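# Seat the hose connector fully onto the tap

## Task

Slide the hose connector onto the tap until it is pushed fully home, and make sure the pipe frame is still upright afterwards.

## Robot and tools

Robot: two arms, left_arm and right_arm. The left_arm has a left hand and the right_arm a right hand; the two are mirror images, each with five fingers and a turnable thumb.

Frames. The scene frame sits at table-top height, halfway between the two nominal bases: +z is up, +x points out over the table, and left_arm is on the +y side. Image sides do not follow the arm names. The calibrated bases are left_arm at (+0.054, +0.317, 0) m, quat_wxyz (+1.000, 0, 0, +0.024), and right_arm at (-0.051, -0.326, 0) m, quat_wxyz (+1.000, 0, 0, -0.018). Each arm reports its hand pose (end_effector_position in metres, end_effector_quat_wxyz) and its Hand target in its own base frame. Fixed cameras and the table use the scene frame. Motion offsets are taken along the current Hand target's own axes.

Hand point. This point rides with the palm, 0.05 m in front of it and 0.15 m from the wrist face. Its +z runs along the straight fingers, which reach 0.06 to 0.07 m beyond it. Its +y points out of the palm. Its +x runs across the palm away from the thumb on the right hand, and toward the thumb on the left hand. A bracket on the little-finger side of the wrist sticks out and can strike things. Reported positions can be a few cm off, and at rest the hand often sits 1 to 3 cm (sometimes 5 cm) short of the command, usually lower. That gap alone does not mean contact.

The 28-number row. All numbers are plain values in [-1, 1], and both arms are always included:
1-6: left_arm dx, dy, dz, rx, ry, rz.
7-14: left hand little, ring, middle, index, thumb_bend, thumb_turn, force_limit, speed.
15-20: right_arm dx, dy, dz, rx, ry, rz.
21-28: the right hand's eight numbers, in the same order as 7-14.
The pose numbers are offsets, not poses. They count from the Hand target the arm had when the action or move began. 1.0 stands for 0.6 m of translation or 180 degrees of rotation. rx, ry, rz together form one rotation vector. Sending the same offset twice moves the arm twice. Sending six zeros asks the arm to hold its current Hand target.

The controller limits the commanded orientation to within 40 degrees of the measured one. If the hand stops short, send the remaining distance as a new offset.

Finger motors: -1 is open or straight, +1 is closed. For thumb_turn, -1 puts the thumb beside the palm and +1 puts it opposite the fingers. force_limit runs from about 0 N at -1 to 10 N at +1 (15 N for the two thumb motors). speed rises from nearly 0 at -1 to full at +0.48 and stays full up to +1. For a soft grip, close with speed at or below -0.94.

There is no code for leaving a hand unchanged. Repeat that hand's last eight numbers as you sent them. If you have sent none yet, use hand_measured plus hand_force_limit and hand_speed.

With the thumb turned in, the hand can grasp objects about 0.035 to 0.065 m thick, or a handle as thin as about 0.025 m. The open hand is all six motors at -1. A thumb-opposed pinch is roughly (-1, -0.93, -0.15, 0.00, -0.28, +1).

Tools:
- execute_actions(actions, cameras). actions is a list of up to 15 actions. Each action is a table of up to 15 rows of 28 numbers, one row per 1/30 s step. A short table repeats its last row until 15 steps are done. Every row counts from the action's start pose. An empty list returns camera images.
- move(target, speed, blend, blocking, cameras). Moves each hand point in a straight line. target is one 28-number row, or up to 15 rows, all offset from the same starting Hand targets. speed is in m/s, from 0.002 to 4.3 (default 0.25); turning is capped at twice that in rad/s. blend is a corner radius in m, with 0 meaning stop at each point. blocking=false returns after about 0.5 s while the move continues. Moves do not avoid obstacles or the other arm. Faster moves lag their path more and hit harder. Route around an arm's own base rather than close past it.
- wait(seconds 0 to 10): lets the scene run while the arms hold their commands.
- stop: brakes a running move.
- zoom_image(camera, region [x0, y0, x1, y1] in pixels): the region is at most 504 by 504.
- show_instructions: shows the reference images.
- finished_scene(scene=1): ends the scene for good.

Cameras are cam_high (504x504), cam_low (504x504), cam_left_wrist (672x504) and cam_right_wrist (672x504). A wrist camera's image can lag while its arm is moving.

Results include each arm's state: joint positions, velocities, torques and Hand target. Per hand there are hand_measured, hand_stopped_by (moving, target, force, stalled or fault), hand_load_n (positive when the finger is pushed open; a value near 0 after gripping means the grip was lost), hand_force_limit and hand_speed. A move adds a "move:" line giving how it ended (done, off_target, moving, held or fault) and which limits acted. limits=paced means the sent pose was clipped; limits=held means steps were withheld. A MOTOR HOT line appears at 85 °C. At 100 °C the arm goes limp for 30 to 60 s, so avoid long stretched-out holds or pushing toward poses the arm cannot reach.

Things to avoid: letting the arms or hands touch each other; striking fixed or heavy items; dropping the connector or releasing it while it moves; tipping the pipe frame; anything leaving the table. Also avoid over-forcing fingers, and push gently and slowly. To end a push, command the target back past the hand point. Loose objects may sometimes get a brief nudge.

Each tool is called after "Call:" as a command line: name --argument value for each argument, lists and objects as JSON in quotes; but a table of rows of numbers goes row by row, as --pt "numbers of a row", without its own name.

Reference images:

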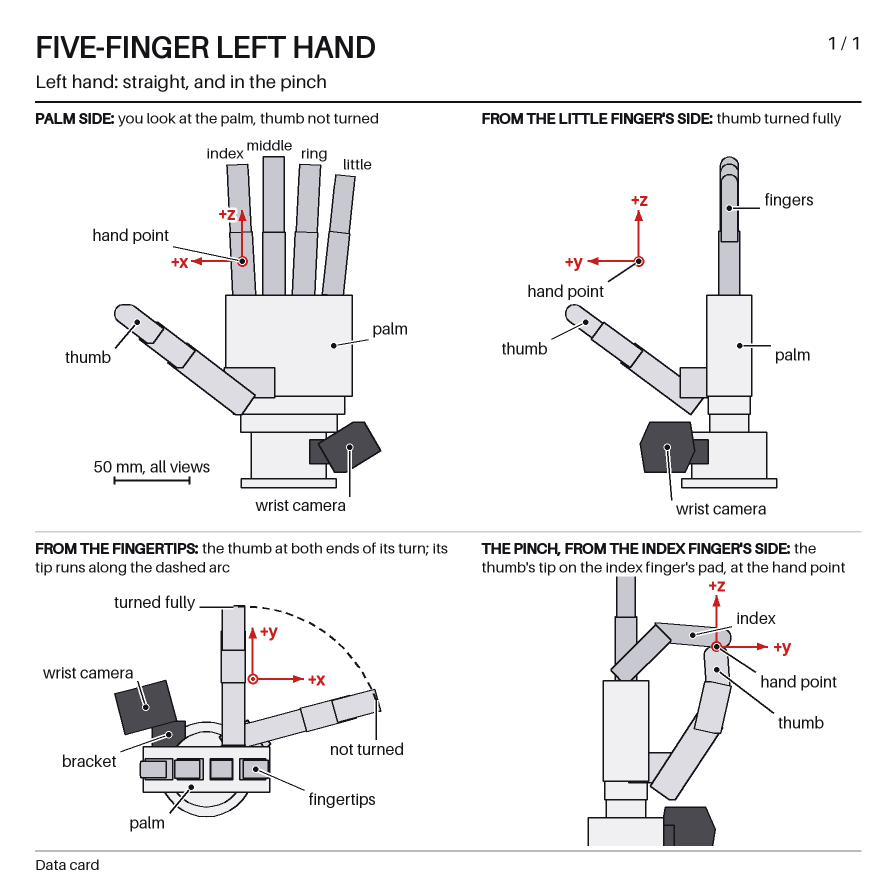

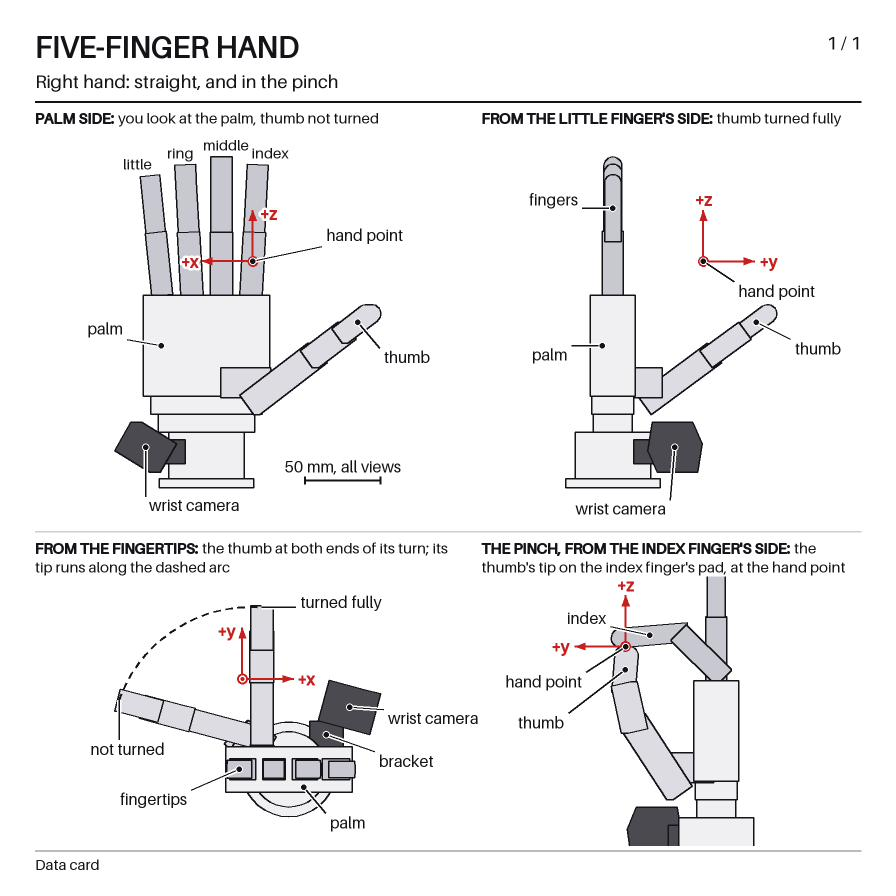

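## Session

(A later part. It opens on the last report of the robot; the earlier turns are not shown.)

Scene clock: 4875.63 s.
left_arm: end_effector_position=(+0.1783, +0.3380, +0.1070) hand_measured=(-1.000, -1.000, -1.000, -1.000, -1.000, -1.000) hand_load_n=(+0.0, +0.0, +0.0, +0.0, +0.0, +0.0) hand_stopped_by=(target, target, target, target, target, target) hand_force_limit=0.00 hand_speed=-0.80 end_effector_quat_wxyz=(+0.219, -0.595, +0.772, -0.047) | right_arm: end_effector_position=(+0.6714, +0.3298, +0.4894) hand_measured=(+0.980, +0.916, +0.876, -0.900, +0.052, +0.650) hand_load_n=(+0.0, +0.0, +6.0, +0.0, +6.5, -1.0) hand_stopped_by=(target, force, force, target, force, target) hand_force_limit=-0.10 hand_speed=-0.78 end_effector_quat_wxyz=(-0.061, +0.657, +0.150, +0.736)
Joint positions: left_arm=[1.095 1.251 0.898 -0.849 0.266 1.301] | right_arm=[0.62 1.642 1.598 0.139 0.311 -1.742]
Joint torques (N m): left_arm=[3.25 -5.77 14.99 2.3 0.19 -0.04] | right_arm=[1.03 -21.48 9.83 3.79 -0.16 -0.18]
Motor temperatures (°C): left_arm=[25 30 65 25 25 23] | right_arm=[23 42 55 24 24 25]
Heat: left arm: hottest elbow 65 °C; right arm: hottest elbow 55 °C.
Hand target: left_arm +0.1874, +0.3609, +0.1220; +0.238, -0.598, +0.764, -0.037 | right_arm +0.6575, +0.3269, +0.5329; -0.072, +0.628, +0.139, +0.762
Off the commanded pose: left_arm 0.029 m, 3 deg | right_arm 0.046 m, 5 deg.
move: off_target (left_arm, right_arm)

Call:
wait --seconds 0.1 --cameras '["cam_high", "cam_low", "cam_right_wrist"]'

Call:
zoom_image --camera "cam_high" --region '[249, 158, 277, 186]'

Call:
zoom_image --camera "cam_low" --region '[220, 168, 238, 188]'

Scene clock: 4886.30 s.
left_arm: end_effector_position=(+0.1783, +0.3380, +0.1070) hand_measured=(-1.000, -1.000, -1.000, -1.000, -1.000, -1.000) hand_load_n=(+0.0, +0.0, +0.0, +0.0, +0.0, +0.0) hand_stopped_by=(target, target, target, target, target, target) hand_force_limit=0.00 hand_speed=-0.80 end_effector_quat_wxyz=(+0.219, -0.595, +0.772, -0.047) | right_arm: end_effector_position=(+0.6714, +0.3298, +0.4895) hand_measured=(+0.980, +0.916, +0.876, -0.900, +0.052, +0.650) hand_load_n=(+0.0, +0.0, +6.0, +0.0, +7.0, -1.0) hand_stopped_by=(target, force, force, target, force, target) hand_force_limit=-0.10 hand_speed=-0.78 end_effector_quat_wxyz=(-0.061, +0.657, +0.150, +0.736)
Joint positions: left_arm=[1.095 1.251 0.898 -0.849 0.266 1.301] | right_arm=[0.62 1.642 1.598 0.139 0.311 -1.742]
Joint torques (N m): left_arm=[3.31 -5.71 14.99 2.3 0.2 -0.04] | right_arm=[1.08 -21.48 9.91 3.62 -0.16 -0.17]
Motor temperatures (°C): left_arm=[25 30 65 25 25 23] | right_arm=[23 42 54 24 24 25]
Heat: left arm: hottest elbow 65 °C; right arm: hottest elbow 54 °C.
Hand target: left_arm +0.1874, +0.3609, +0.1220; +0.238, -0.598, +0.764, -0.037 | right_arm +0.6575, +0.3269, +0.5329; -0.072, +0.628, +0.139, +0.762
Off the commanded pose: left_arm 0.029 m, 3 deg | right_arm 0.045 m, 5 deg.
wait: 0.10 s; at rest from the start
camera_calibration:
cam_right_wrist: T_world_to_cam=[[0.216959, -0.889984, 0.401071, -0.0527922], [-0.414233, -0.455967, -0.787722, 0.800103], [0.883935, 0.00476632, -0.467586, -0.255855], [0, 0, 0, 1]] pos_world=[0.569041, 0.319056, 0.531797]
Images, in order (width x height): cam_high 504x504, cam_low 504x504, cam_right_wrist 672x504.

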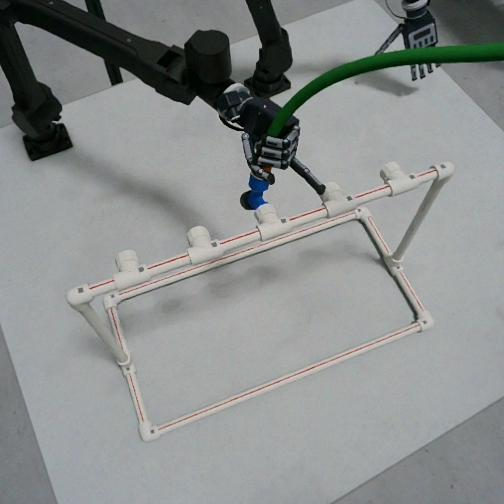

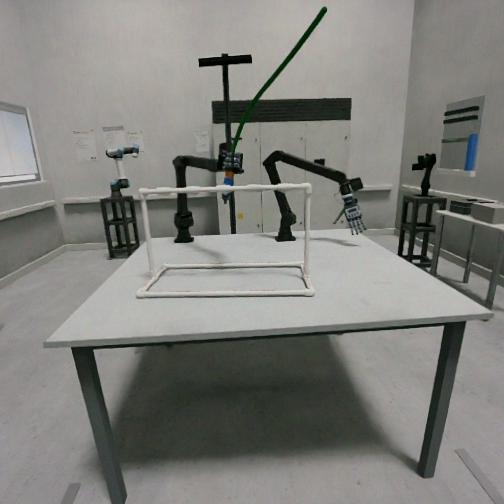

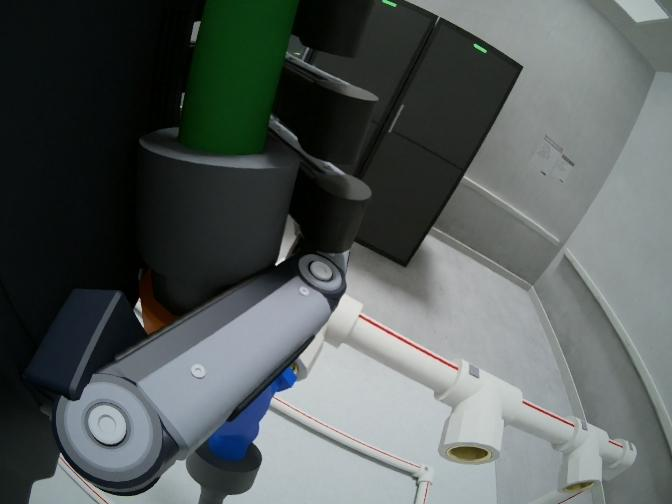

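Scaled by 18.000.

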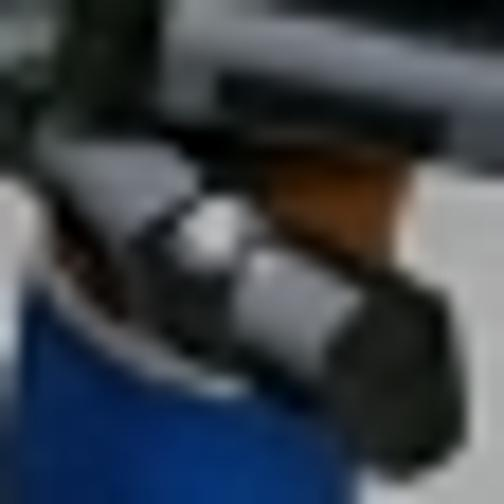

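Scaled by 25.200.

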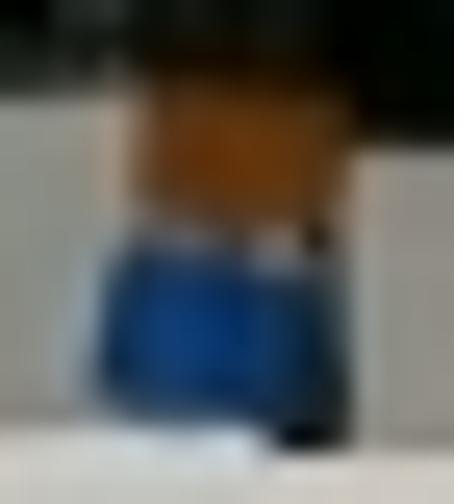

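Call:
move --target '[0,0,0,0,0,0,-1,-1,-1,-1,-1,-1,0,-0.8,-0.0120,0.0002,-0.0026,0,0,0,0.98,0.98,0.98,-0.9,0.6,0.65,-0.1,-0.78]' --speed 0.03

Scene clock: 4902.80 s.
left_arm: end_effector_position=(+0.1783, +0.3380, +0.1070) hand_measured=(-1.000, -1.000, -1.000, -1.000, -1.000, -1.000) hand_load_n=(+0.0, +0.0, +0.0, +0.0, +0.0, +0.0) hand_stopped_by=(target, target, target, target, target, target) hand_force_limit=0.00 hand_speed=-0.80 end_effector_quat_wxyz=(+0.219, -0.595, +0.772, -0.047) | right_arm: end_effector_position=(+0.6704, +0.3294, +0.4889) hand_measured=(+0.980, +0.916, +0.876, -0.900, +0.052, +0.650) hand_load_n=(+0.0, +0.0, +6.0, +0.0, +7.0, -1.0) hand_stopped_by=(target, force, force, target, force, target) hand_force_limit=-0.10 hand_speed=-0.78 end_effector_quat_wxyz=(-0.063, +0.653, +0.148, +0.740)
Joint positions: left_arm=[1.095 1.251 0.898 -0.849 0.266 1.301] | right_arm=[0.62 1.639 1.585 0.164 0.31 -1.743]
Joint torques (N m): left_arm=[3.25 -5.77 14.98 2.3 0.19 -0.03] | right_arm=[0.97 -21.13 9.39 3.32 -0.17 -0.16]
Motor temperatures (°C): left_arm=[25 30 65 25 25 23] | right_arm=[23 42 53 24 24 25]
Heat: left arm: hottest elbow 65 °C; right arm: hottest elbow 53 °C.
Hand target: left_arm +0.1874, +0.3609, +0.1220; +0.238, -0.598, +0.764, -0.037 | right_arm +0.6576, +0.3260, +0.5254; -0.072, +0.628, +0.139, +0.762
Off the commanded pose: left_arm 0.029 m, 3 deg | right_arm 0.039 m, 4 deg.
move: off_target (left_arm, right_arm)

Call:
wait --seconds 0.1 --cameras '["cam_high", "cam_low"]'

Call:
zoom_image --camera "cam_high" --region '[249, 158, 277, 186]'

Call:
zoom_image --camera "cam_low" --region '[220, 168, 238, 188]'

Scene clock: 4917.23 s.
left_arm: end_effector_position=(+0.1783, +0.3380, +0.1070) hand_measured=(-1.000, -1.000, -1.000, -1.000, -1.000, -1.000) hand_load_n=(+0.0, +0.0, +0.0, +0.0, +0.0, +0.0) hand_stopped_by=(target, target, target, target, target, target) hand_force_limit=0.00 hand_speed=-0.80 end_effector_quat_wxyz=(+0.219, -0.595, +0.772, -0.047) | right_arm: end_effector_position=(+0.6704, +0.3294, +0.4889) hand_measured=(+0.980, +0.916, +0.876, -0.900, +0.052, +0.650) hand_load_n=(+0.0, +0.0, +6.0, +0.5, +7.0, -1.0) hand_stopped_by=(target, force, force, target, force, target) hand_force_limit=-0.10 hand_speed=-0.78 end_effector_quat_wxyz=(-0.063, +0.653, +0.148, +0.740)
Joint positions: left_arm=[1.095 1.251 0.898 -0.849 0.266 1.301] | right_arm=[0.62 1.639 1.585 0.164 0.31 -1.743]
Joint torques (N m): left_arm=[3.31 -5.77 15.01 2.29 0.19 -0.04] | right_arm=[1.03 -21.25 9.43 3.4 -0.17 -0.17]
Motor temperatures (°C): left_arm=[25 30 65 25 25 23] | right_arm=[23 43 51 24 24 25]
Heat: left arm: hottest elbow 65 °C; right arm: hottest elbow 51 °C.
Hand target: left_arm +0.1874, +0.3609, +0.1220; +0.238, -0.598, +0.764, -0.037 | right_arm +0.6576, +0.3260, +0.5254; -0.072, +0.628, +0.139, +0.762
Off the commanded pose: left_arm 0.029 m, 3 deg | right_arm 0.039 m, 4 deg.
wait: 0.10 s; at rest from the start
Images, in order (width x height): cam_high 504x504, cam_low 504x504.

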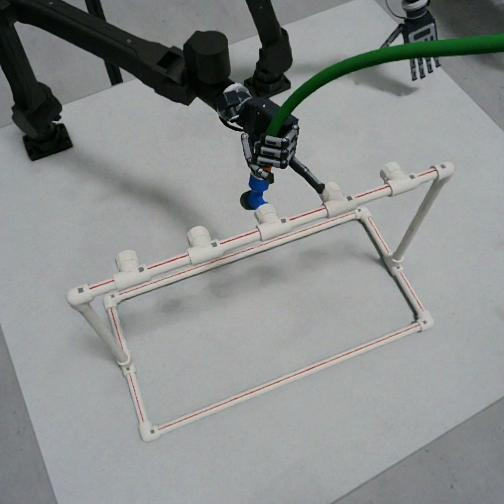

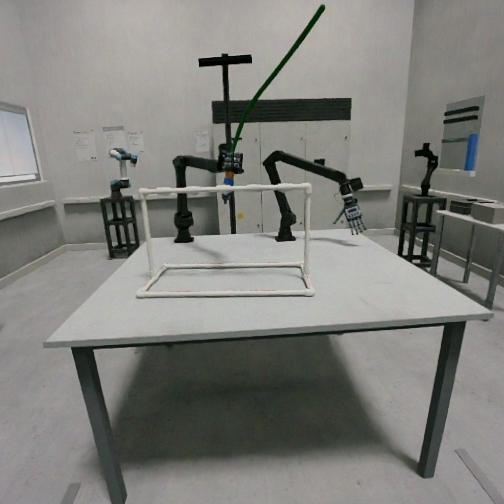

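Scaled by 18.000.

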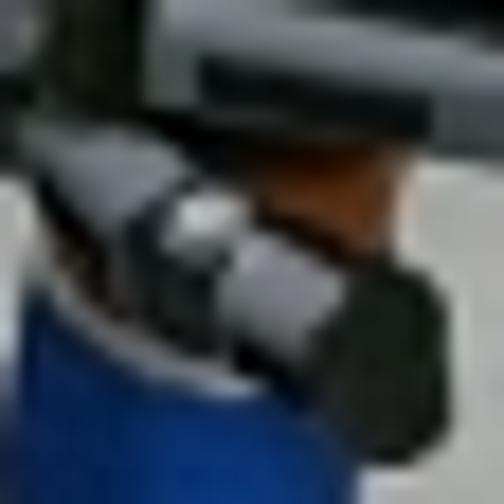

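Scaled by 25.200.

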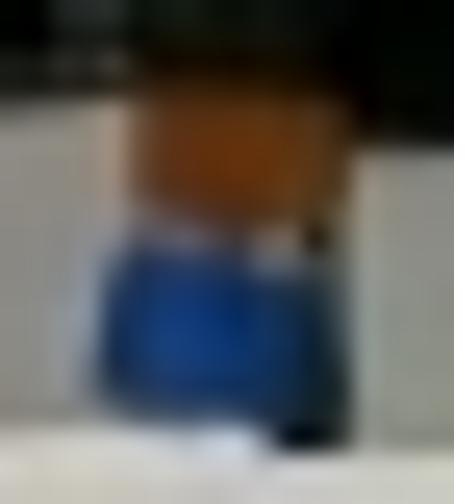

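Call:
move --target '[0,0,0,0,0,0,-1,-1,-1,-1,-1,-1,0,-0.8,-0.0165,0.0002,-0.0020,0,-0.0140,0,0.98,0.98,0.98,-0.9,0.6,0.65,-0.1,-0.78]' --speed 0.03

Scene clock: 4924.60 s.
left_arm: end_effector_position=(+0.1783, +0.3380, +0.1070) hand_measured=(-1.000, -1.000, -1.000, -1.000, -1.000, -1.000) hand_load_n=(+0.0, +0.0, +0.0, +0.0, +0.0, +0.0) hand_stopped_by=(target, target, target, target, target, target) hand_force_limit=0.00 hand_speed=-0.80 end_effector_quat_wxyz=(+0.219, -0.595, +0.772, -0.047) | right_arm: end_effector_position=(+0.6696, +0.3284, +0.4882) hand_measured=(+0.980, +0.916, +0.876, -0.900, +0.052, +0.650) hand_load_n=(+0.0, +0.0, +6.5, +0.0, +7.0, -1.0) hand_stopped_by=(target, force, force, target, force, target) hand_force_limit=-0.10 hand_speed=-0.78 end_effector_quat_wxyz=(-0.061, +0.656, +0.150, +0.738)
Joint positions: left_arm=[1.095 1.251 0.898 -0.849 0.266 1.301] | right_arm=[0.62 1.636 1.585 0.152 0.311 -1.743]
Joint torques (N m): left_arm=[3.25 -5.77 14.98 2.29 0.19 -0.04] | right_arm=[0.91 -20.78 10.03 2.03 0 -0.02]
Motor temperatures (°C): left_arm=[25 30 65 25 25 23] | right_arm=[23 44 51 24 24 25]
Heat: left arm: hottest elbow 65 °C; right arm: hottest elbow 51 °C.
Hand target: left_arm +0.1874, +0.3609, +0.1220; +0.238, -0.598, +0.764, -0.037 | right_arm +0.6584, +0.3248, +0.5156; -0.069, +0.645, +0.141, +0.748
Off the commanded pose: left_arm 0.029 m, 3 deg | right_arm 0.030 m, 2 deg.
move: off_target (left_arm, right_arm)

Call:
move --target '[0,0,0,0,0,0,-1,-1,-1,-1,-1,-1,0,-0.8,-0.0165,0.0002,-0.0020,0,0,0,0.98,0.98,0.98,-0.9,0.6,0.65,-0.1,-0.78]' --speed 0.03

Call:
wait --seconds 0.1 --cameras '["cam_high", "cam_low", "cam_right_wrist"]'

Call:
zoom_image --camera "cam_high" --region '[249, 158, 277, 186]'

Call:
zoom_image --camera "cam_low" --region '[220, 168, 238, 188]'

Scene clock: 4935.80 s.
left_arm: end_effector_position=(+0.1783, +0.3380, +0.1070) hand_measured=(-1.000, -1.000, -1.000, -1.000, -1.000, -1.000) hand_load_n=(+0.0, +0.0, +0.0, +0.0, +0.0, +0.0) hand_stopped_by=(target, target, target, target, target, target) hand_force_limit=0.00 hand_speed=-0.80 end_effector_quat_wxyz=(+0.219, -0.595, +0.772, -0.047) | right_arm: end_effector_position=(+0.6676, +0.3271, +0.4873) hand_measured=(+0.980, +0.916, +0.876, -0.900, +0.052, +0.650) hand_load_n=(+0.0, +0.0, +6.0, +0.0, +7.0, -1.0) hand_stopped_by=(target, force, force, target, force, target) hand_force_limit=-0.10 hand_speed=-0.78 end_effector_quat_wxyz=(-0.061, +0.657, +0.150, +0.737)
Joint positions: left_arm=[1.095 1.251 0.898 -0.849 0.266 1.301] | right_arm=[0.62 1.629 1.576 0.151 0.311 -1.743]
Joint torques (N m): left_arm=[3.19 -5.71 15.01 2.3 0.19 -0.04] | right_arm=[0.85 -20.25 8.66 2.91 -0.05 -0.03]
Motor temperatures (°C): left_arm=[25 30 65 25 25 23] | right_arm=[23 43 50 24 24 25]
Heat: left arm: hottest elbow 65 °C; right arm: hottest elbow 50 °C.
Hand target: left_arm +0.1874, +0.3609, +0.1220; +0.238, -0.598, +0.764, -0.037 | right_arm +0.6590, +0.3236, +0.5057; -0.069, +0.645, +0.141, +0.748
Off the commanded pose: left_arm 0.029 m, 3 deg | right_arm 0.021 m, 2 deg.
move: off_target (left_arm, right_arm)

Scene clock: 4935.90 s.
left_arm: end_effector_position=(+0.1783, +0.3380, +0.1070) hand_measured=(-1.000, -1.000, -1.000, -1.000, -1.000, -1.000) hand_load_n=(+0.0, +0.0, +0.0, -0.5, +0.0, +0.0) hand_stopped_by=(target, target, target, target, target, target) hand_force_limit=0.00 hand_speed=-0.80 end_effector_quat_wxyz=(+0.219, -0.595, +0.772, -0.047) | right_arm: end_effector_position=(+0.6676, +0.3271, +0.4873) hand_measured=(+0.980, +0.916, +0.876, -0.900, +0.052, +0.650) hand_load_n=(+0.0, +0.0, +6.0, +0.0, +7.0, -1.0) hand_stopped_by=(target, force, force, target, force, target) hand_force_limit=-0.10 hand_speed=-0.78 end_effector_quat_wxyz=(-0.061, +0.657, +0.150, +0.737)
Joint positions: left_arm=[1.095 1.251 0.898 -0.849 0.266 1.301] | right_arm=[0.62 1.629 1.576 0.151 0.311 -1.743]
Joint torques (N m): left_arm=[3.19 -5.71 14.98 2.3 0.19 -0.04] | right_arm=[0.73 -20.25 8.66 2.89 -0.05 -0.02]
Motor temperatures (°C): left_arm=[25 30 65 25 25 23] | right_arm=[23 43 50 24 24 25]
Heat: left arm: hottest elbow 65 °C; right arm: hottest elbow 50 °C.
Hand target: left_arm +0.1874, +0.3609, +0.1220; +0.238, -0.598, +0.764, -0.037 | right_arm +0.6590, +0.3236, +0.5057; -0.069, +0.645, +0.141, +0.748
Off the commanded pose: left_arm 0.029 m, 3 deg | right_arm 0.021 m, 2 deg.
wait: 0.10 s; no rest
camera_calibration:
cam_right_wrist: T_world_to_cam=[[0.216474, -0.889925, 0.401462, -0.0533888], [-0.412568, -0.456078, -0.78853, 0.79477], [0.884831, 0.005066, -0.465884, -0.255063], [0, 0, 0, 1]] pos_world=[0.565142, 0.316257, 0.529304]
Images, in order (width x height): cam_high 504x504, cam_low 504x504, cam_right_wrist 672x504.

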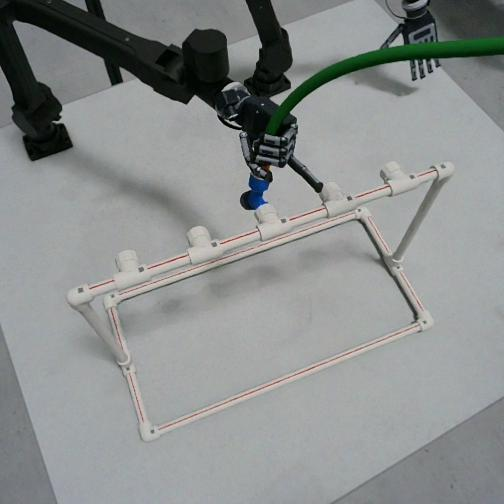

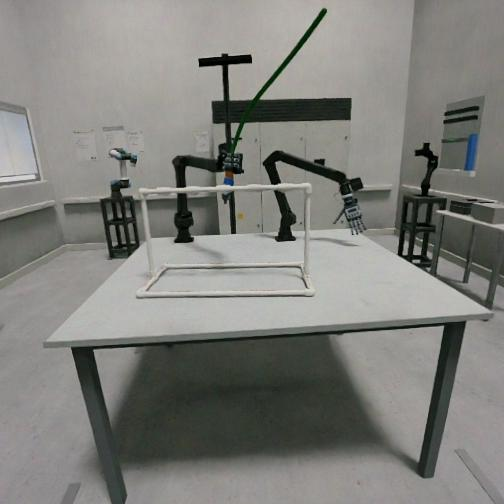

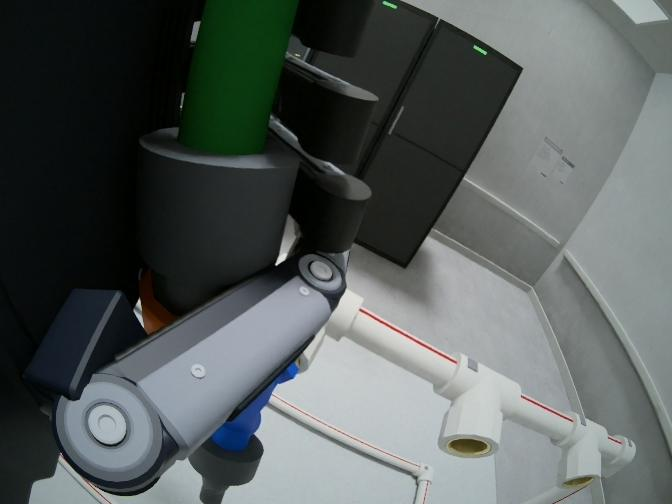

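Scaled by 18.000.

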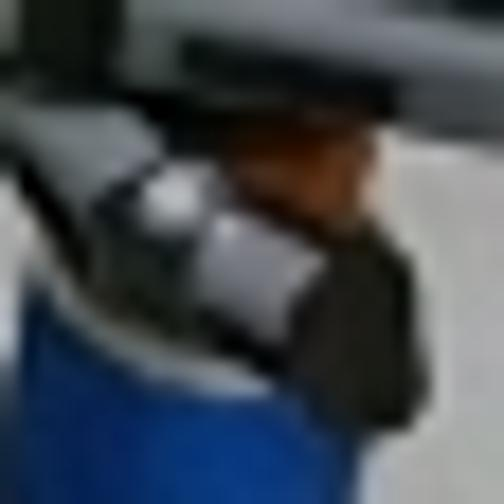

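Scaled by 25.200.

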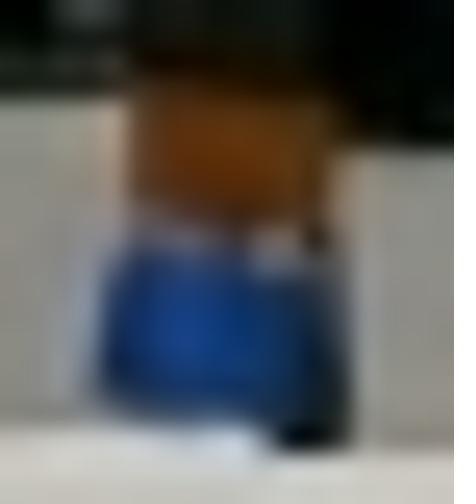

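Call:
move --target '[0,0,0,0,0,0,-1,-1,-1,-1,-1,-1,0,-0.8,-0.0019,-0.0048,0.0188,0,0,0,0.98,0.98,0.98,-0.9,0.6,0.65,-0.1,-0.78]' --speed 0.03

Scene clock: 4954.17 s.
left_arm: end_effector_position=(+0.1783, +0.3380, +0.1070) hand_measured=(-1.000, -1.000, -1.000, -1.000, -1.000, -1.000) hand_load_n=(+0.0, +0.0, +0.0, +0.0, +0.0, +0.0) hand_stopped_by=(target, target, target, target, target, target) hand_force_limit=0.00 hand_speed=-0.80 end_effector_quat_wxyz=(+0.219, -0.595, +0.772, -0.047) | right_arm: end_effector_position=(+0.6676, +0.3272, +0.4873) hand_measured=(+0.980, +0.916, +0.876, -0.900, +0.052, +0.650) hand_load_n=(+0.0, +0.0, +6.0, +0.0, +7.0, -1.0) hand_stopped_by=(target, force, force, target, force, target) hand_force_limit=-0.10 hand_speed=-0.78 end_effector_quat_wxyz=(-0.061, +0.657, +0.150, +0.737)
Joint positions: left_arm=[1.095 1.251 0.898 -0.849 0.266 1.301] | right_arm=[0.62 1.629 1.576 0.151 0.31 -1.743]
Joint torques (N m): left_arm=[3.25 -5.77 14.97 2.3 0.19 -0.04] | right_arm=[0.56 -17.61 11.52 2.66 -0.08 -0.03]
Motor temperatures (°C): left_arm=[25 30 65 25 25 23] | right_arm=[23 44 50 24 24 25]
Heat: left arm: hottest elbow 65 °C; right arm: hottest elbow 50 °C.
Hand target: left_arm +0.1874, +0.3609, +0.1220; +0.238, -0.598, +0.764, -0.037 | right_arm +0.6690, +0.3296, +0.5057; -0.069, +0.645, +0.141, +0.748
Off the commanded pose: left_arm 0.029 m, 3 deg | right_arm 0.019 m, 2 deg.
move: off_target (left_arm, right_arm)

Call:
move --target '[0,0,0,0,0,0,-1,-1,-1,-1,-1,-1,0,-0.8,-0.0011,-0.0020,0.0110,0,0,0,0.98,0.98,0.98,-0.9,0.6,0.65,-0.1,-0.78]' --speed 0.02

Scene clock: 4965.53 s.
left_arm: end_effector_position=(+0.1783, +0.3380, +0.1070) hand_measured=(-1.000, -1.000, -1.000, -1.000, -1.000, -1.000) hand_load_n=(+0.0, +0.0, +0.0, +0.0, +0.5, +0.0) hand_stopped_by=(target, target, target, target, target, target) hand_force_limit=0.00 hand_speed=-0.80 end_effector_quat_wxyz=(+0.219, -0.595, +0.772, -0.047) | right_arm: end_effector_position=(+0.6677, +0.3273, +0.4870) hand_measured=(+0.980, +0.916, +0.876, -0.900, +0.052, +0.650) hand_load_n=(+0.0, +0.0, +6.0, +0.0, +7.0, -1.0) hand_stopped_by=(target, force, force, target, force, target) hand_force_limit=-0.10 hand_speed=-0.78 end_effector_quat_wxyz=(-0.061, +0.657, +0.151, +0.737)
Joint positions: left_arm=[1.095 1.251 0.898 -0.849 0.266 1.301] | right_arm=[0.62 1.63 1.576 0.151 0.31 -1.743]
Joint torques (N m): left_arm=[3.25 -5.77 14.99 2.32 0.19 -0.04] | right_arm=[0.56 -16.26 13.14 2.56 -0.13 -0.03]
Motor temperatures (°C): left_arm=[25 30 65 25 25 23] | right_arm=[23 43 51 24 24 25]
Heat: left arm: hottest elbow 65 °C; right arm: hottest elbow 51 °C.
Hand target: left_arm +0.1874, +0.3609, +0.1220; +0.238, -0.598, +0.764, -0.037 | right_arm +0.6750, +0.3327, +0.5057; -0.069, +0.645, +0.141, +0.748
Off the commanded pose: left_arm 0.029 m, 3 deg | right_arm 0.021 m, 2 deg.
move: off_target (left_arm, right_arm)

Call:
move --target '[0,0,0,0,0,0,-1,-1,-1,-1,-1,-1,0,-0.8,-0.0008,-0.0020,0.0080,0,0,0,0.98,0.98,0.98,-0.9,0.6,0.65,-0.1,-0.78]' --speed 0.02

Scene clock: 4976.80 s.
left_arm: end_effector_position=(+0.1783, +0.3380, +0.1070) hand_measured=(-1.000, -1.000, -1.000, -1.000, -1.000, -1.000) hand_load_n=(+0.0, +0.0, +0.0, +0.0, +0.0, +0.0) hand_stopped_by=(target, target, target, target, target, target) hand_force_limit=0.00 hand_speed=-0.80 end_effector_quat_wxyz=(+0.219, -0.595, +0.772, -0.047) | right_arm: end_effector_position=(+0.6703, +0.3292, +0.4869) hand_measured=(+0.980, +0.916, +0.876, -0.900, +0.052, +0.650) hand_load_n=(+0.0, +0.0, +6.0, +0.0, +7.0, -1.0) hand_stopped_by=(target, force, force, target, force, target) hand_force_limit=-0.10 hand_speed=-0.78 end_effector_quat_wxyz=(-0.061, +0.656, +0.150, +0.737)
Joint positions: left_arm=[1.095 1.251 0.898 -0.849 0.266 1.301] | right_arm=[0.62 1.638 1.585 0.151 0.31 -1.743]
Joint torques (N m): left_arm=[3.19 -5.77 14.99 2.29 0.19 -0.04] | right_arm=[0.56 -16.26 13.61 2.44 -0.16 -0.01]
Motor temperatures (°C): left_arm=[25 30 65 25 25 23] | right_arm=[23 43 52 24 24 25]
Heat: left arm: hottest elbow 65 °C; right arm: hottest elbow 52 °C.
Hand target: left_arm +0.1874, +0.3609, +0.1220; +0.238, -0.598, +0.764, -0.037 | right_arm +0.6792, +0.3352, +0.5057; -0.069, +0.645, +0.141, +0.748
Off the commanded pose: left_arm 0.029 m, 3 deg | right_arm 0.022 m, 2 deg.
move: off_target (left_arm, right_arm)

Call:
move --target '[0,0,0,0,0,0,-1,-1,-1,-1,-1,-1,0,-0.8,-0.0004,-0.0010,0.0040,0,0,0,0.98,0.98,0.98,-0.9,0.6,0.65,-0.1,-0.78]' --speed 0.02

Call:
wait --seconds 0.1 --cameras '["cam_high", "cam_low", "cam_right_wrist"]'

Call:
zoom_image --camera "cam_high" --region '[249, 158, 277, 186]'

Call:
zoom_image --camera "cam_low" --region '[220, 168, 238, 188]'

Scene clock: 4990.97 s.
left_arm: end_effector_position=(+0.1783, +0.3380, +0.1070) hand_measured=(-1.000, -1.000, -1.000, -1.000, -1.000, -1.000) hand_load_n=(+0.0, +0.0, +0.0, +0.0, +0.0, +0.0) hand_stopped_by=(target, target, target, target, target, target) hand_force_limit=0.00 hand_speed=-0.80 end_effector_quat_wxyz=(+0.219, -0.595, +0.772, -0.047) | right_arm: end_effector_position=(+0.6724, +0.3307, +0.4872) hand_measured=(+0.980, +0.916, +0.876, -0.900, +0.052, +0.650) hand_load_n=(+0.0, +0.0, +6.0, +0.0, +7.0, -1.5) hand_stopped_by=(target, force, force, target, force, target) hand_force_limit=-0.10 hand_speed=-0.78 end_effector_quat_wxyz=(-0.062, +0.656, +0.150, +0.737)
Joint positions: left_arm=[1.095 1.251 0.898 -0.849 0.266 1.301] | right_arm=[0.62 1.645 1.594 0.151 0.31 -1.743]
Joint torques (N m): left_arm=[3.25 -5.71 14.99 2.3 0.19 -0.04] | right_arm=[0.32 -16.21 13.64 2.39 -0.16 -0.02]
Motor temperatures (°C): left_arm=[25 30 65 25 25 23] | right_arm=[23 42 52 24 24 25]
Heat: left arm: hottest elbow 65 °C; right arm: hottest elbow 52 °C.
Hand target: left_arm +0.1874, +0.3609, +0.1220; +0.238, -0.598, +0.764, -0.037 | right_arm +0.6813, +0.3365, +0.5059; -0.069, +0.645, +0.141, +0.748
Off the commanded pose: left_arm 0.029 m, 3 deg | right_arm 0.021 m, 2 deg.
move: off_target (left_arm, right_arm)

Scene clock: 4991.07 s.
left_arm: end_effector_position=(+0.1783, +0.3380, +0.1070) hand_measured=(-1.000, -1.000, -1.000, -1.000, -1.000, -1.000) hand_load_n=(+0.0, +0.0, +0.0, +0.0, +0.0, +0.0) hand_stopped_by=(target, target, target, target, target, target) hand_force_limit=0.00 hand_speed=-0.80 end_effector_quat_wxyz=(+0.219, -0.595, +0.772, -0.047) | right_arm: end_effector_position=(+0.6724, +0.3307, +0.4872) hand_measured=(+0.980, +0.916, +0.876, -0.900, +0.052, +0.650) hand_load_n=(+0.0, +0.0, +6.5, +0.0, +7.0, -1.5) hand_stopped_by=(target, force, force, target, force, target) hand_force_limit=-0.10 hand_speed=-0.78 end_effector_quat_wxyz=(-0.062, +0.656, +0.150, +0.737)
Joint positions: left_arm=[1.095 1.251 0.898 -0.849 0.266 1.301] | right_arm=[0.62 1.645 1.594 0.151 0.31 -1.743]
Joint torques (N m): left_arm=[3.31 -5.71 14.97 2.29 0.2 -0.04] | right_arm=[0.38 -16.26 13.7 2.35 -0.17 -0.03]
Motor temperatures (°C): left_arm=[25 30 65 25 25 23] | right_arm=[23 42 52 24 24 25]
Heat: left arm: hottest elbow 65 °C; right arm: hottest elbow 52 °C.
Hand target: left_arm +0.1874, +0.3609, +0.1220; +0.238, -0.598, +0.764, -0.037 | right_arm +0.6813, +0.3365, +0.5059; -0.069, +0.645, +0.141, +0.748
Off the commanded pose: left_arm 0.029 m, 3 deg | right_arm 0.021 m, 2 deg.
wait: 0.10 s; no rest
camera_calibration:
cam_right_wrist: T_world_to_cam=[[0.216646, -0.890183, 0.400797, -0.050874], [-0.410572, -0.455555, -0.789874, 0.797561], [0.885717, 0.00656706, -0.464179, -0.261216], [0, 0, 0, 1]] pos_world=[0.569842, 0.319761, 0.529112]
Images, in order (width x height): cam_high 504x504, cam_low 504x504, cam_right_wrist 672x504.

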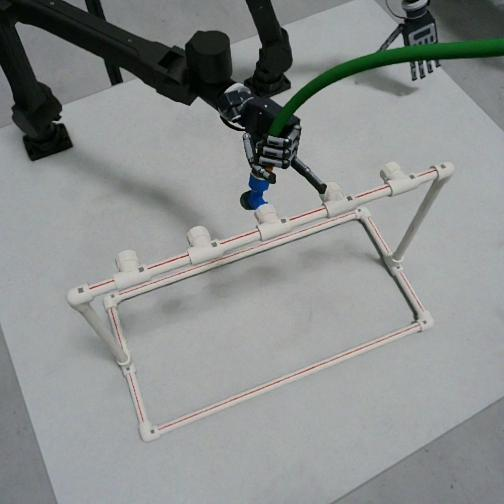

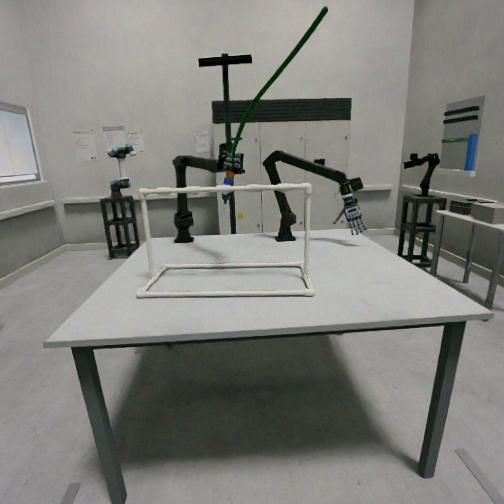

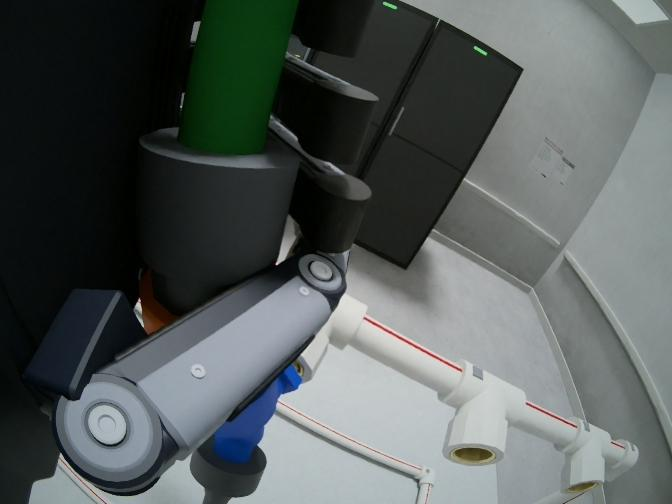

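Scaled by 18.000.

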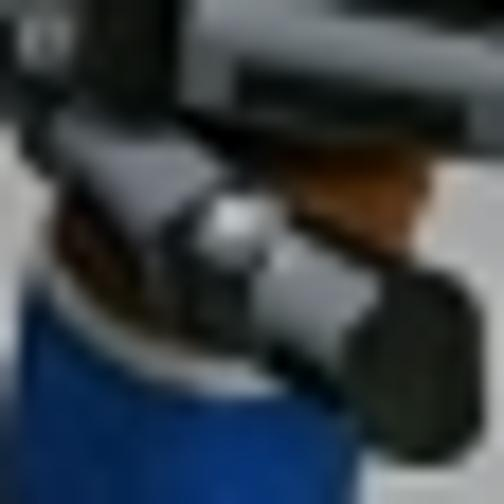

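Scaled by 25.200.

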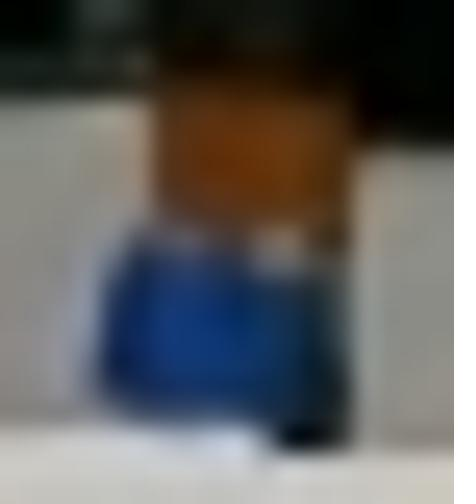

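Call:
move --target '[0,0,0,0,0,0,-1,-1,-1,-1,-1,-1,0,-0.8,-0.0240,0.0014,-0.0115,0,0,0,0.98,0.98,0.98,-0.9,0.6,0.65,-0.1,-0.78]' --speed 0.03

Call:
wait --seconds 0.1 --cameras '["cam_high", "cam_low", "cam_right_wrist"]'

Call:
zoom_image --camera "cam_high" --region '[249, 158, 277, 186]'

Call:
zoom_image --camera "cam_low" --region '[220, 168, 238, 188]'

Scene clock: 5018.37 s.
left_arm: end_effector_position=(+0.1783, +0.3380, +0.1070) hand_measured=(-1.000, -1.000, -1.000, -1.000, -1.000, -1.000) hand_load_n=(+0.0, +0.0, +0.0, +0.0, +0.0, +0.0) hand_stopped_by=(target, target, target, target, target, target) hand_force_limit=0.00 hand_speed=-0.80 end_effector_quat_wxyz=(+0.219, -0.595, +0.772, -0.047) | right_arm: end_effector_position=(+0.6732, +0.3316, +0.4884) hand_measured=(+0.980, +0.916, +0.876, -0.900, +0.052, +0.650) hand_load_n=(+0.0, +0.0, +6.0, +0.0, +7.0, -1.0) hand_stopped_by=(target, force, force, target, force, target) hand_force_limit=-0.10 hand_speed=-0.78 end_effector_quat_wxyz=(-0.063, +0.652, +0.149, +0.741)
Joint positions: left_arm=[1.095 1.251 0.898 -0.849 0.266 1.301] | right_arm=[0.62 1.648 1.594 0.165 0.308 -1.743]
Joint torques (N m): left_arm=[3.19 -5.77 14.99 2.32 0.19 -0.04] | right_arm=[0.21 -17.38 9.58 3.48 -0.16 -0.01]
Motor temperatures (°C): left_arm=[25 30 66 25 25 23] | right_arm=[23 41 57 24 24 25]
Heat: left arm: hottest elbow 66 °C; right arm: hottest elbow 57 °C.
Hand target: left_arm +0.1874, +0.3609, +0.1220; +0.238, -0.598, +0.764, -0.037 | right_arm +0.6773, +0.3325, +0.4909; -0.069, +0.645, +0.141, +0.748
Off the commanded pose: left_arm 0.029 m, 3 deg | right_arm 0.005 m, 2 deg.
move: off_target (left_arm)

Scene clock: 5018.47 s.
left_arm: end_effector_position=(+0.1783, +0.3380, +0.1070) hand_measured=(-1.000, -1.000, -1.000, -1.000, -1.000, -1.000) hand_load_n=(+0.0, +0.0, +0.0, +0.0, +0.0, +0.0) hand_stopped_by=(target, target, target, target, target, target) hand_force_limit=0.00 hand_speed=-0.80 end_effector_quat_wxyz=(+0.219, -0.595, +0.772, -0.047) | right_arm: end_effector_position=(+0.6732, +0.3316, +0.4884) hand_measured=(+0.980, +0.916, +0.876, -0.900, +0.052, +0.650) hand_load_n=(+0.0, +0.0, +6.0, +0.0, +7.0, -1.5) hand_stopped_by=(target, force, force, target, force, target) hand_force_limit=-0.10 hand_speed=-0.78 end_effector_quat_wxyz=(-0.063, +0.652, +0.149, +0.741)
Joint positions: left_arm=[1.095 1.251 0.898 -0.849 0.266 1.301] | right_arm=[0.62 1.648 1.594 0.165 0.308 -1.743]
Joint torques (N m): left_arm=[3.25 -5.77 14.99 2.29 0.2 -0.04] | right_arm=[0.32 -17.44 9.54 3.18 -0.16 -0.01]
Motor temperatures (°C): left_arm=[25 30 66 25 25 23] | right_arm=[23 41 57 24 24 25]
Heat: left arm: hottest elbow 66 °C; right arm: hottest elbow 57 °C.
Hand target: left_arm +0.1874, +0.3609, +0.1220; +0.238, -0.598, +0.764, -0.037 | right_arm +0.6773, +0.3325, +0.4909; -0.069, +0.645, +0.141, +0.748
Off the commanded pose: left_arm 0.029 m, 3 deg | right_arm 0.005 m, 2 deg.
wait: 0.10 s; no rest
camera_calibration:
cam_right_wrist: T_world_to_cam=[[0.214547, -0.892271, 0.397269, -0.0468526], [-0.402872, -0.451372, -0.796214, 0.795729], [0.889755, 0.0107773, -0.456311, -0.269416], [0, 0, 0, 1]] pos_world=[0.570343, 0.320268, 0.529246]
Images, in order (width x height): cam_high 504x504, cam_low 504x504, cam_right_wrist 672x504.

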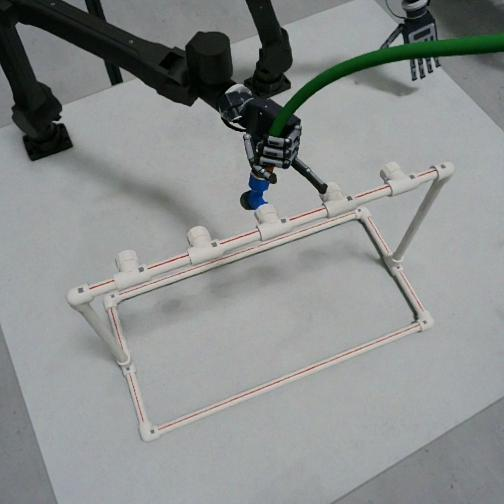

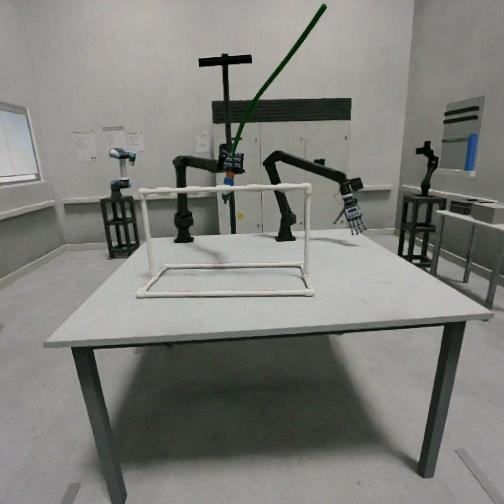

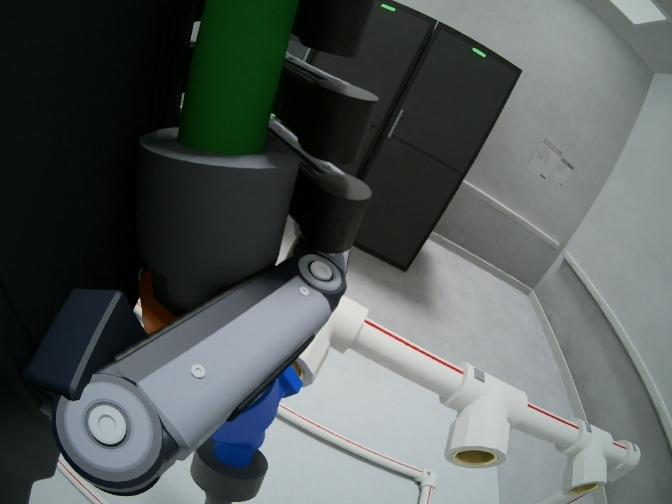

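Scaled by 18.000.

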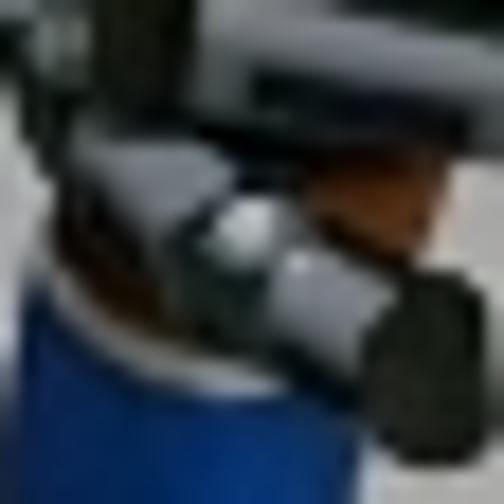

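Scaled by 25.200.

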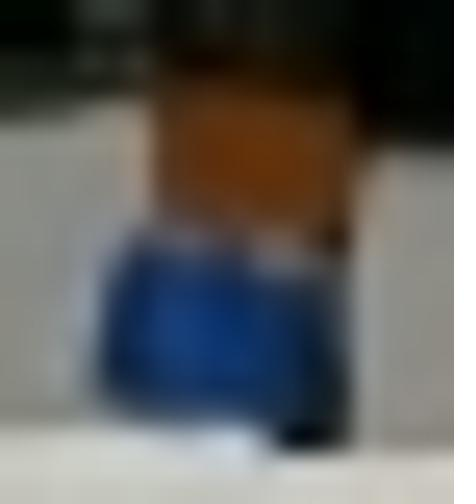

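Call:
move --target '[0,0,0,0,0,0,-1,-1,-1,-1,-1,-1,0,-0.8,0.0020,0.0032,-0.0183,0,-0.0167,0,0.98,0.98,0.98,-0.9,0.6,0.65,-0.1,-0.78]' --speed 0.03

Scene clock: 5035.57 s.
left_arm: end_effector_position=(+0.1783, +0.3380, +0.1070) hand_measured=(-1.000, -1.000, -1.000, -1.000, -1.000, -1.000) hand_load_n=(+0.0, +0.0, +0.0, +0.5, +0.0, +0.0) hand_stopped_by=(target, target, target, target, target, target) hand_force_limit=0.00 hand_speed=-0.80 end_effector_quat_wxyz=(+0.219, -0.595, +0.772, -0.047) | right_arm: end_effector_position=(+0.6711, +0.3301, +0.4860) hand_measured=(+0.980, +0.916, +0.876, -0.900, +0.052, +0.650) hand_load_n=(+0.0, +0.0, +6.0, +0.0, +7.0, -1.0) hand_stopped_by=(target, force, force, target, force, target) hand_force_limit=-0.10 hand_speed=-0.78 end_effector_quat_wxyz=(-0.060, +0.660, +0.153, +0.733)
Joint positions: left_arm=[1.095 1.251 0.898 -0.849 0.266 1.301] | right_arm=[0.62 1.641 1.594 0.134 0.31 -1.743]
Joint torques (N m): left_arm=[3.25 -5.71 14.99 2.3 0.19 -0.04] | right_arm=[0.56 -19.25 9.58 1.4 0.23 0.14]
Motor temperatures (°C): left_arm=[25 30 66 25 25 23] | right_arm=[23 42 55 24 24 25]
Heat: left arm: hottest elbow 66 °C; right arm: hottest elbow 55 °C.
Hand target: left_arm +0.1874, +0.3609, +0.1220; +0.238, -0.598, +0.764, -0.037 | right_arm +0.6673, +0.3275, +0.4908; -0.066, +0.664, +0.143, +0.731
Off the commanded pose: left_arm 0.029 m, 3 deg | right_arm 0.007 m, 1 deg.
move: off_target (left_arm)

Call:
wait --seconds 0.1 --cameras '["cam_high", "cam_low"]'

Call:
zoom_image --camera "cam_high" --region '[249, 158, 277, 186]'

Call:
zoom_image --camera "cam_low" --region '[220, 168, 238, 188]'

Scene clock: 5043.00 s.
left_arm: end_effector_position=(+0.1783, +0.3380, +0.1070) hand_measured=(-1.000, -1.000, -1.000, -1.000, -1.000, -1.000) hand_load_n=(+0.0, +0.0, +0.0, +0.0, +0.0, +0.0) hand_stopped_by=(target, target, target, target, target, target) hand_force_limit=0.00 hand_speed=-0.80 end_effector_quat_wxyz=(+0.219, -0.595, +0.772, -0.047) | right_arm: end_effector_position=(+0.6711, +0.3301, +0.4859) hand_measured=(+0.980, +0.916, +0.876, -0.900, +0.052, +0.650) hand_load_n=(+0.0, +0.0, +6.0, +0.0, +7.0, -1.0) hand_stopped_by=(target, force, force, target, force, target) hand_force_limit=-0.10 hand_speed=-0.78 end_effector_quat_wxyz=(-0.060, +0.660, +0.153, +0.733)
Joint positions: left_arm=[1.095 1.251 0.898 -0.849 0.266 1.301] | right_arm=[0.62 1.641 1.594 0.133 0.31 -1.743]
Joint torques (N m): left_arm=[3.25 -5.77 14.98 2.29 0.19 -0.04] | right_arm=[0.56 -19.14 9.57 1.46 0.22 0.14]
Motor temperatures (°C): left_arm=[25 30 66 25 25 23] | right_arm=[23 41 55 24 24 25]
Heat: left arm: hottest elbow 66 °C; right arm: hottest elbow 55 °C.
Hand target: left_arm +0.1874, +0.3609, +0.1220; +0.238, -0.598, +0.764, -0.037 | right_arm +0.6674, +0.3275, +0.4907; -0.066, +0.664, +0.143, +0.731
Off the commanded pose: left_arm 0.029 m, 3 deg | right_arm 0.007 m, 1 deg.
wait: 0.10 s; at rest from the start
Images, in order (width x height): cam_high 504x504, cam_low 504x504.

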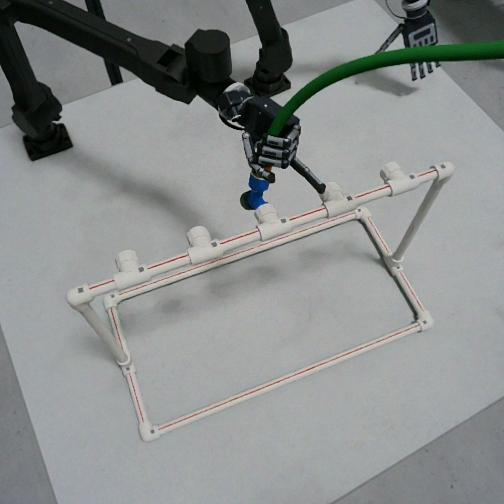

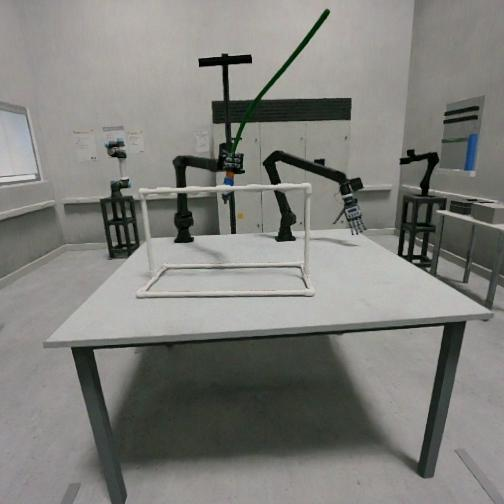

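Scaled by 18.000.

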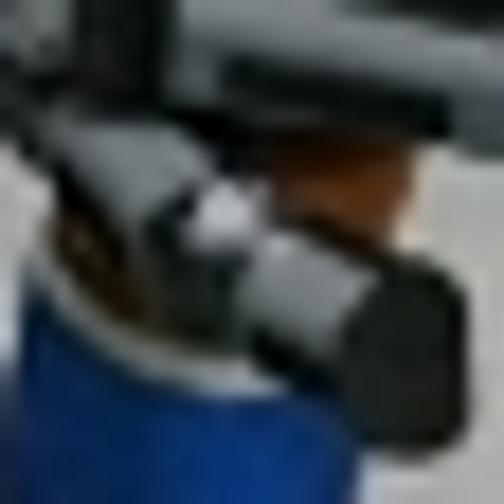

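Scaled by 25.200.

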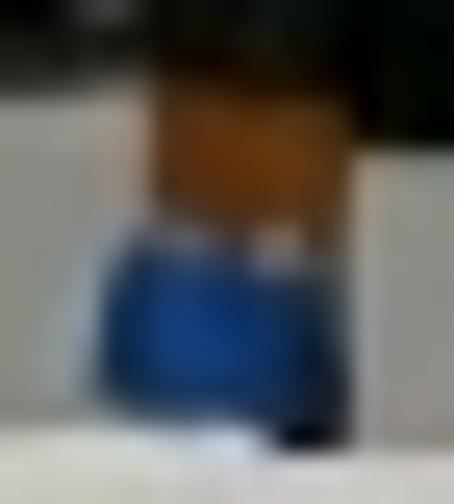

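Call:
move --target '[0,0,0,0,0,0,-1,-1,-1,-1,-1,-1,0,-0.8,-0.0337,0.0023,-0.0045,0,0,0,0.98,0.98,0.98,-0.9,0.6,0.65,-0.1,-0.78]' --speed 0.03

Scene clock: 5054.20 s.
left_arm: end_effector_position=(+0.1783, +0.3380, +0.1070) hand_measured=(-1.000, -1.000, -1.000, -1.000, -1.000, -1.000) hand_load_n=(+0.0, +0.0, +0.0, +0.0, -0.5, +0.0) hand_stopped_by=(target, target, target, target, target, target) hand_force_limit=0.00 hand_speed=-0.80 end_effector_quat_wxyz=(+0.219, -0.595, +0.772, -0.047) | right_arm: end_effector_position=(+0.6672, +0.3278, +0.4855) hand_measured=(+0.980, +0.916, +0.876, -0.900, +0.052, +0.650) hand_load_n=(+0.0, +0.0, +6.0, +0.0, +6.0, -0.5) hand_stopped_by=(target, force, force, target, force, target) hand_force_limit=-0.10 hand_speed=-0.78 end_effector_quat_wxyz=(-0.063, +0.655, +0.151, +0.738)
Joint positions: left_arm=[1.095 1.251 0.898 -0.849 0.266 1.301] | right_arm=[0.62 1.629 1.568 0.164 0.308 -1.743]
Joint torques (N m): left_arm=[3.19 -5.71 14.99 2.3 0.19 -0.04] | right_arm=[0.15 -18.14 7.24 2.17 0.12 0.14]
Motor temperatures (°C): left_arm=[25 30 66 25 25 23] | right_arm=[23 41 54 24 24 25]
Heat: left arm: hottest elbow 66 °C; right arm: hottest elbow 54 °C.
Hand target: left_arm +0.1874, +0.3609, +0.1220; +0.238, -0.598, +0.764, -0.037 | right_arm +0.6673, +0.3235, +0.4708; -0.066, +0.664, +0.143, +0.731
Off the commanded pose: left_arm 0.029 m, 3 deg | right_arm 0.015 m, 2 deg.
move: off_target (left_arm, right_arm)

Call:
move --target '[0,0,0,0,0,0,-1,-1,-1,-1,-1,-1,0,-0.8,-0.0018,-0.0024,0.0108,0,0,0,0.98,0.98,0.98,-0.9,0.6,0.65,-0.1,-0.78]' --speed 0.03

Scene clock: 5061.97 s.
left_arm: end_effector_position=(+0.1783, +0.3380, +0.1070) hand_measured=(-1.000, -1.000, -1.000, -1.000, -1.000, -1.000) hand_load_n=(+0.0, +0.0, +0.0, +0.0, +0.0, +0.0) hand_stopped_by=(target, target, target, target, target, target) hand_force_limit=0.00 hand_speed=-0.80 end_effector_quat_wxyz=(+0.219, -0.595, +0.772, -0.047) | right_arm: end_effector_position=(+0.6672, +0.3279, +0.4855) hand_measured=(+0.980, +0.916, +0.876, -0.900, +0.052, +0.650) hand_load_n=(+0.0, +0.0, +6.0, +0.5, +6.0, -1.0) hand_stopped_by=(target, force, force, target, force, target) hand_force_limit=-0.10 hand_speed=-0.78 end_effector_quat_wxyz=(-0.063, +0.655, +0.151, +0.738)
Joint positions: left_arm=[1.095 1.251 0.898 -0.849 0.266 1.301] | right_arm=[0.62 1.629 1.568 0.164 0.307 -1.743]
Joint torques (N m): left_arm=[3.19 -5.71 14.99 2.3 0.19 -0.04] | right_arm=[0.15 -16.67 8.61 2.21 0.08 0.15]
Motor temperatures (°C): left_arm=[25 30 66 25 25 23] | right_arm=[23 41 52 24 24 25]
Heat: left arm: hottest elbow 66 °C; right arm: hottest elbow 52 °C.
Hand target: left_arm +0.1874, +0.3609, +0.1220; +0.238, -0.598, +0.764, -0.037 | right_arm +0.6732, +0.3266, +0.4700; -0.066, +0.664, +0.143, +0.731
Off the commanded pose: left_arm 0.029 m, 3 deg | right_arm 0.017 m, 2 deg.
move: off_target (left_arm, right_arm)


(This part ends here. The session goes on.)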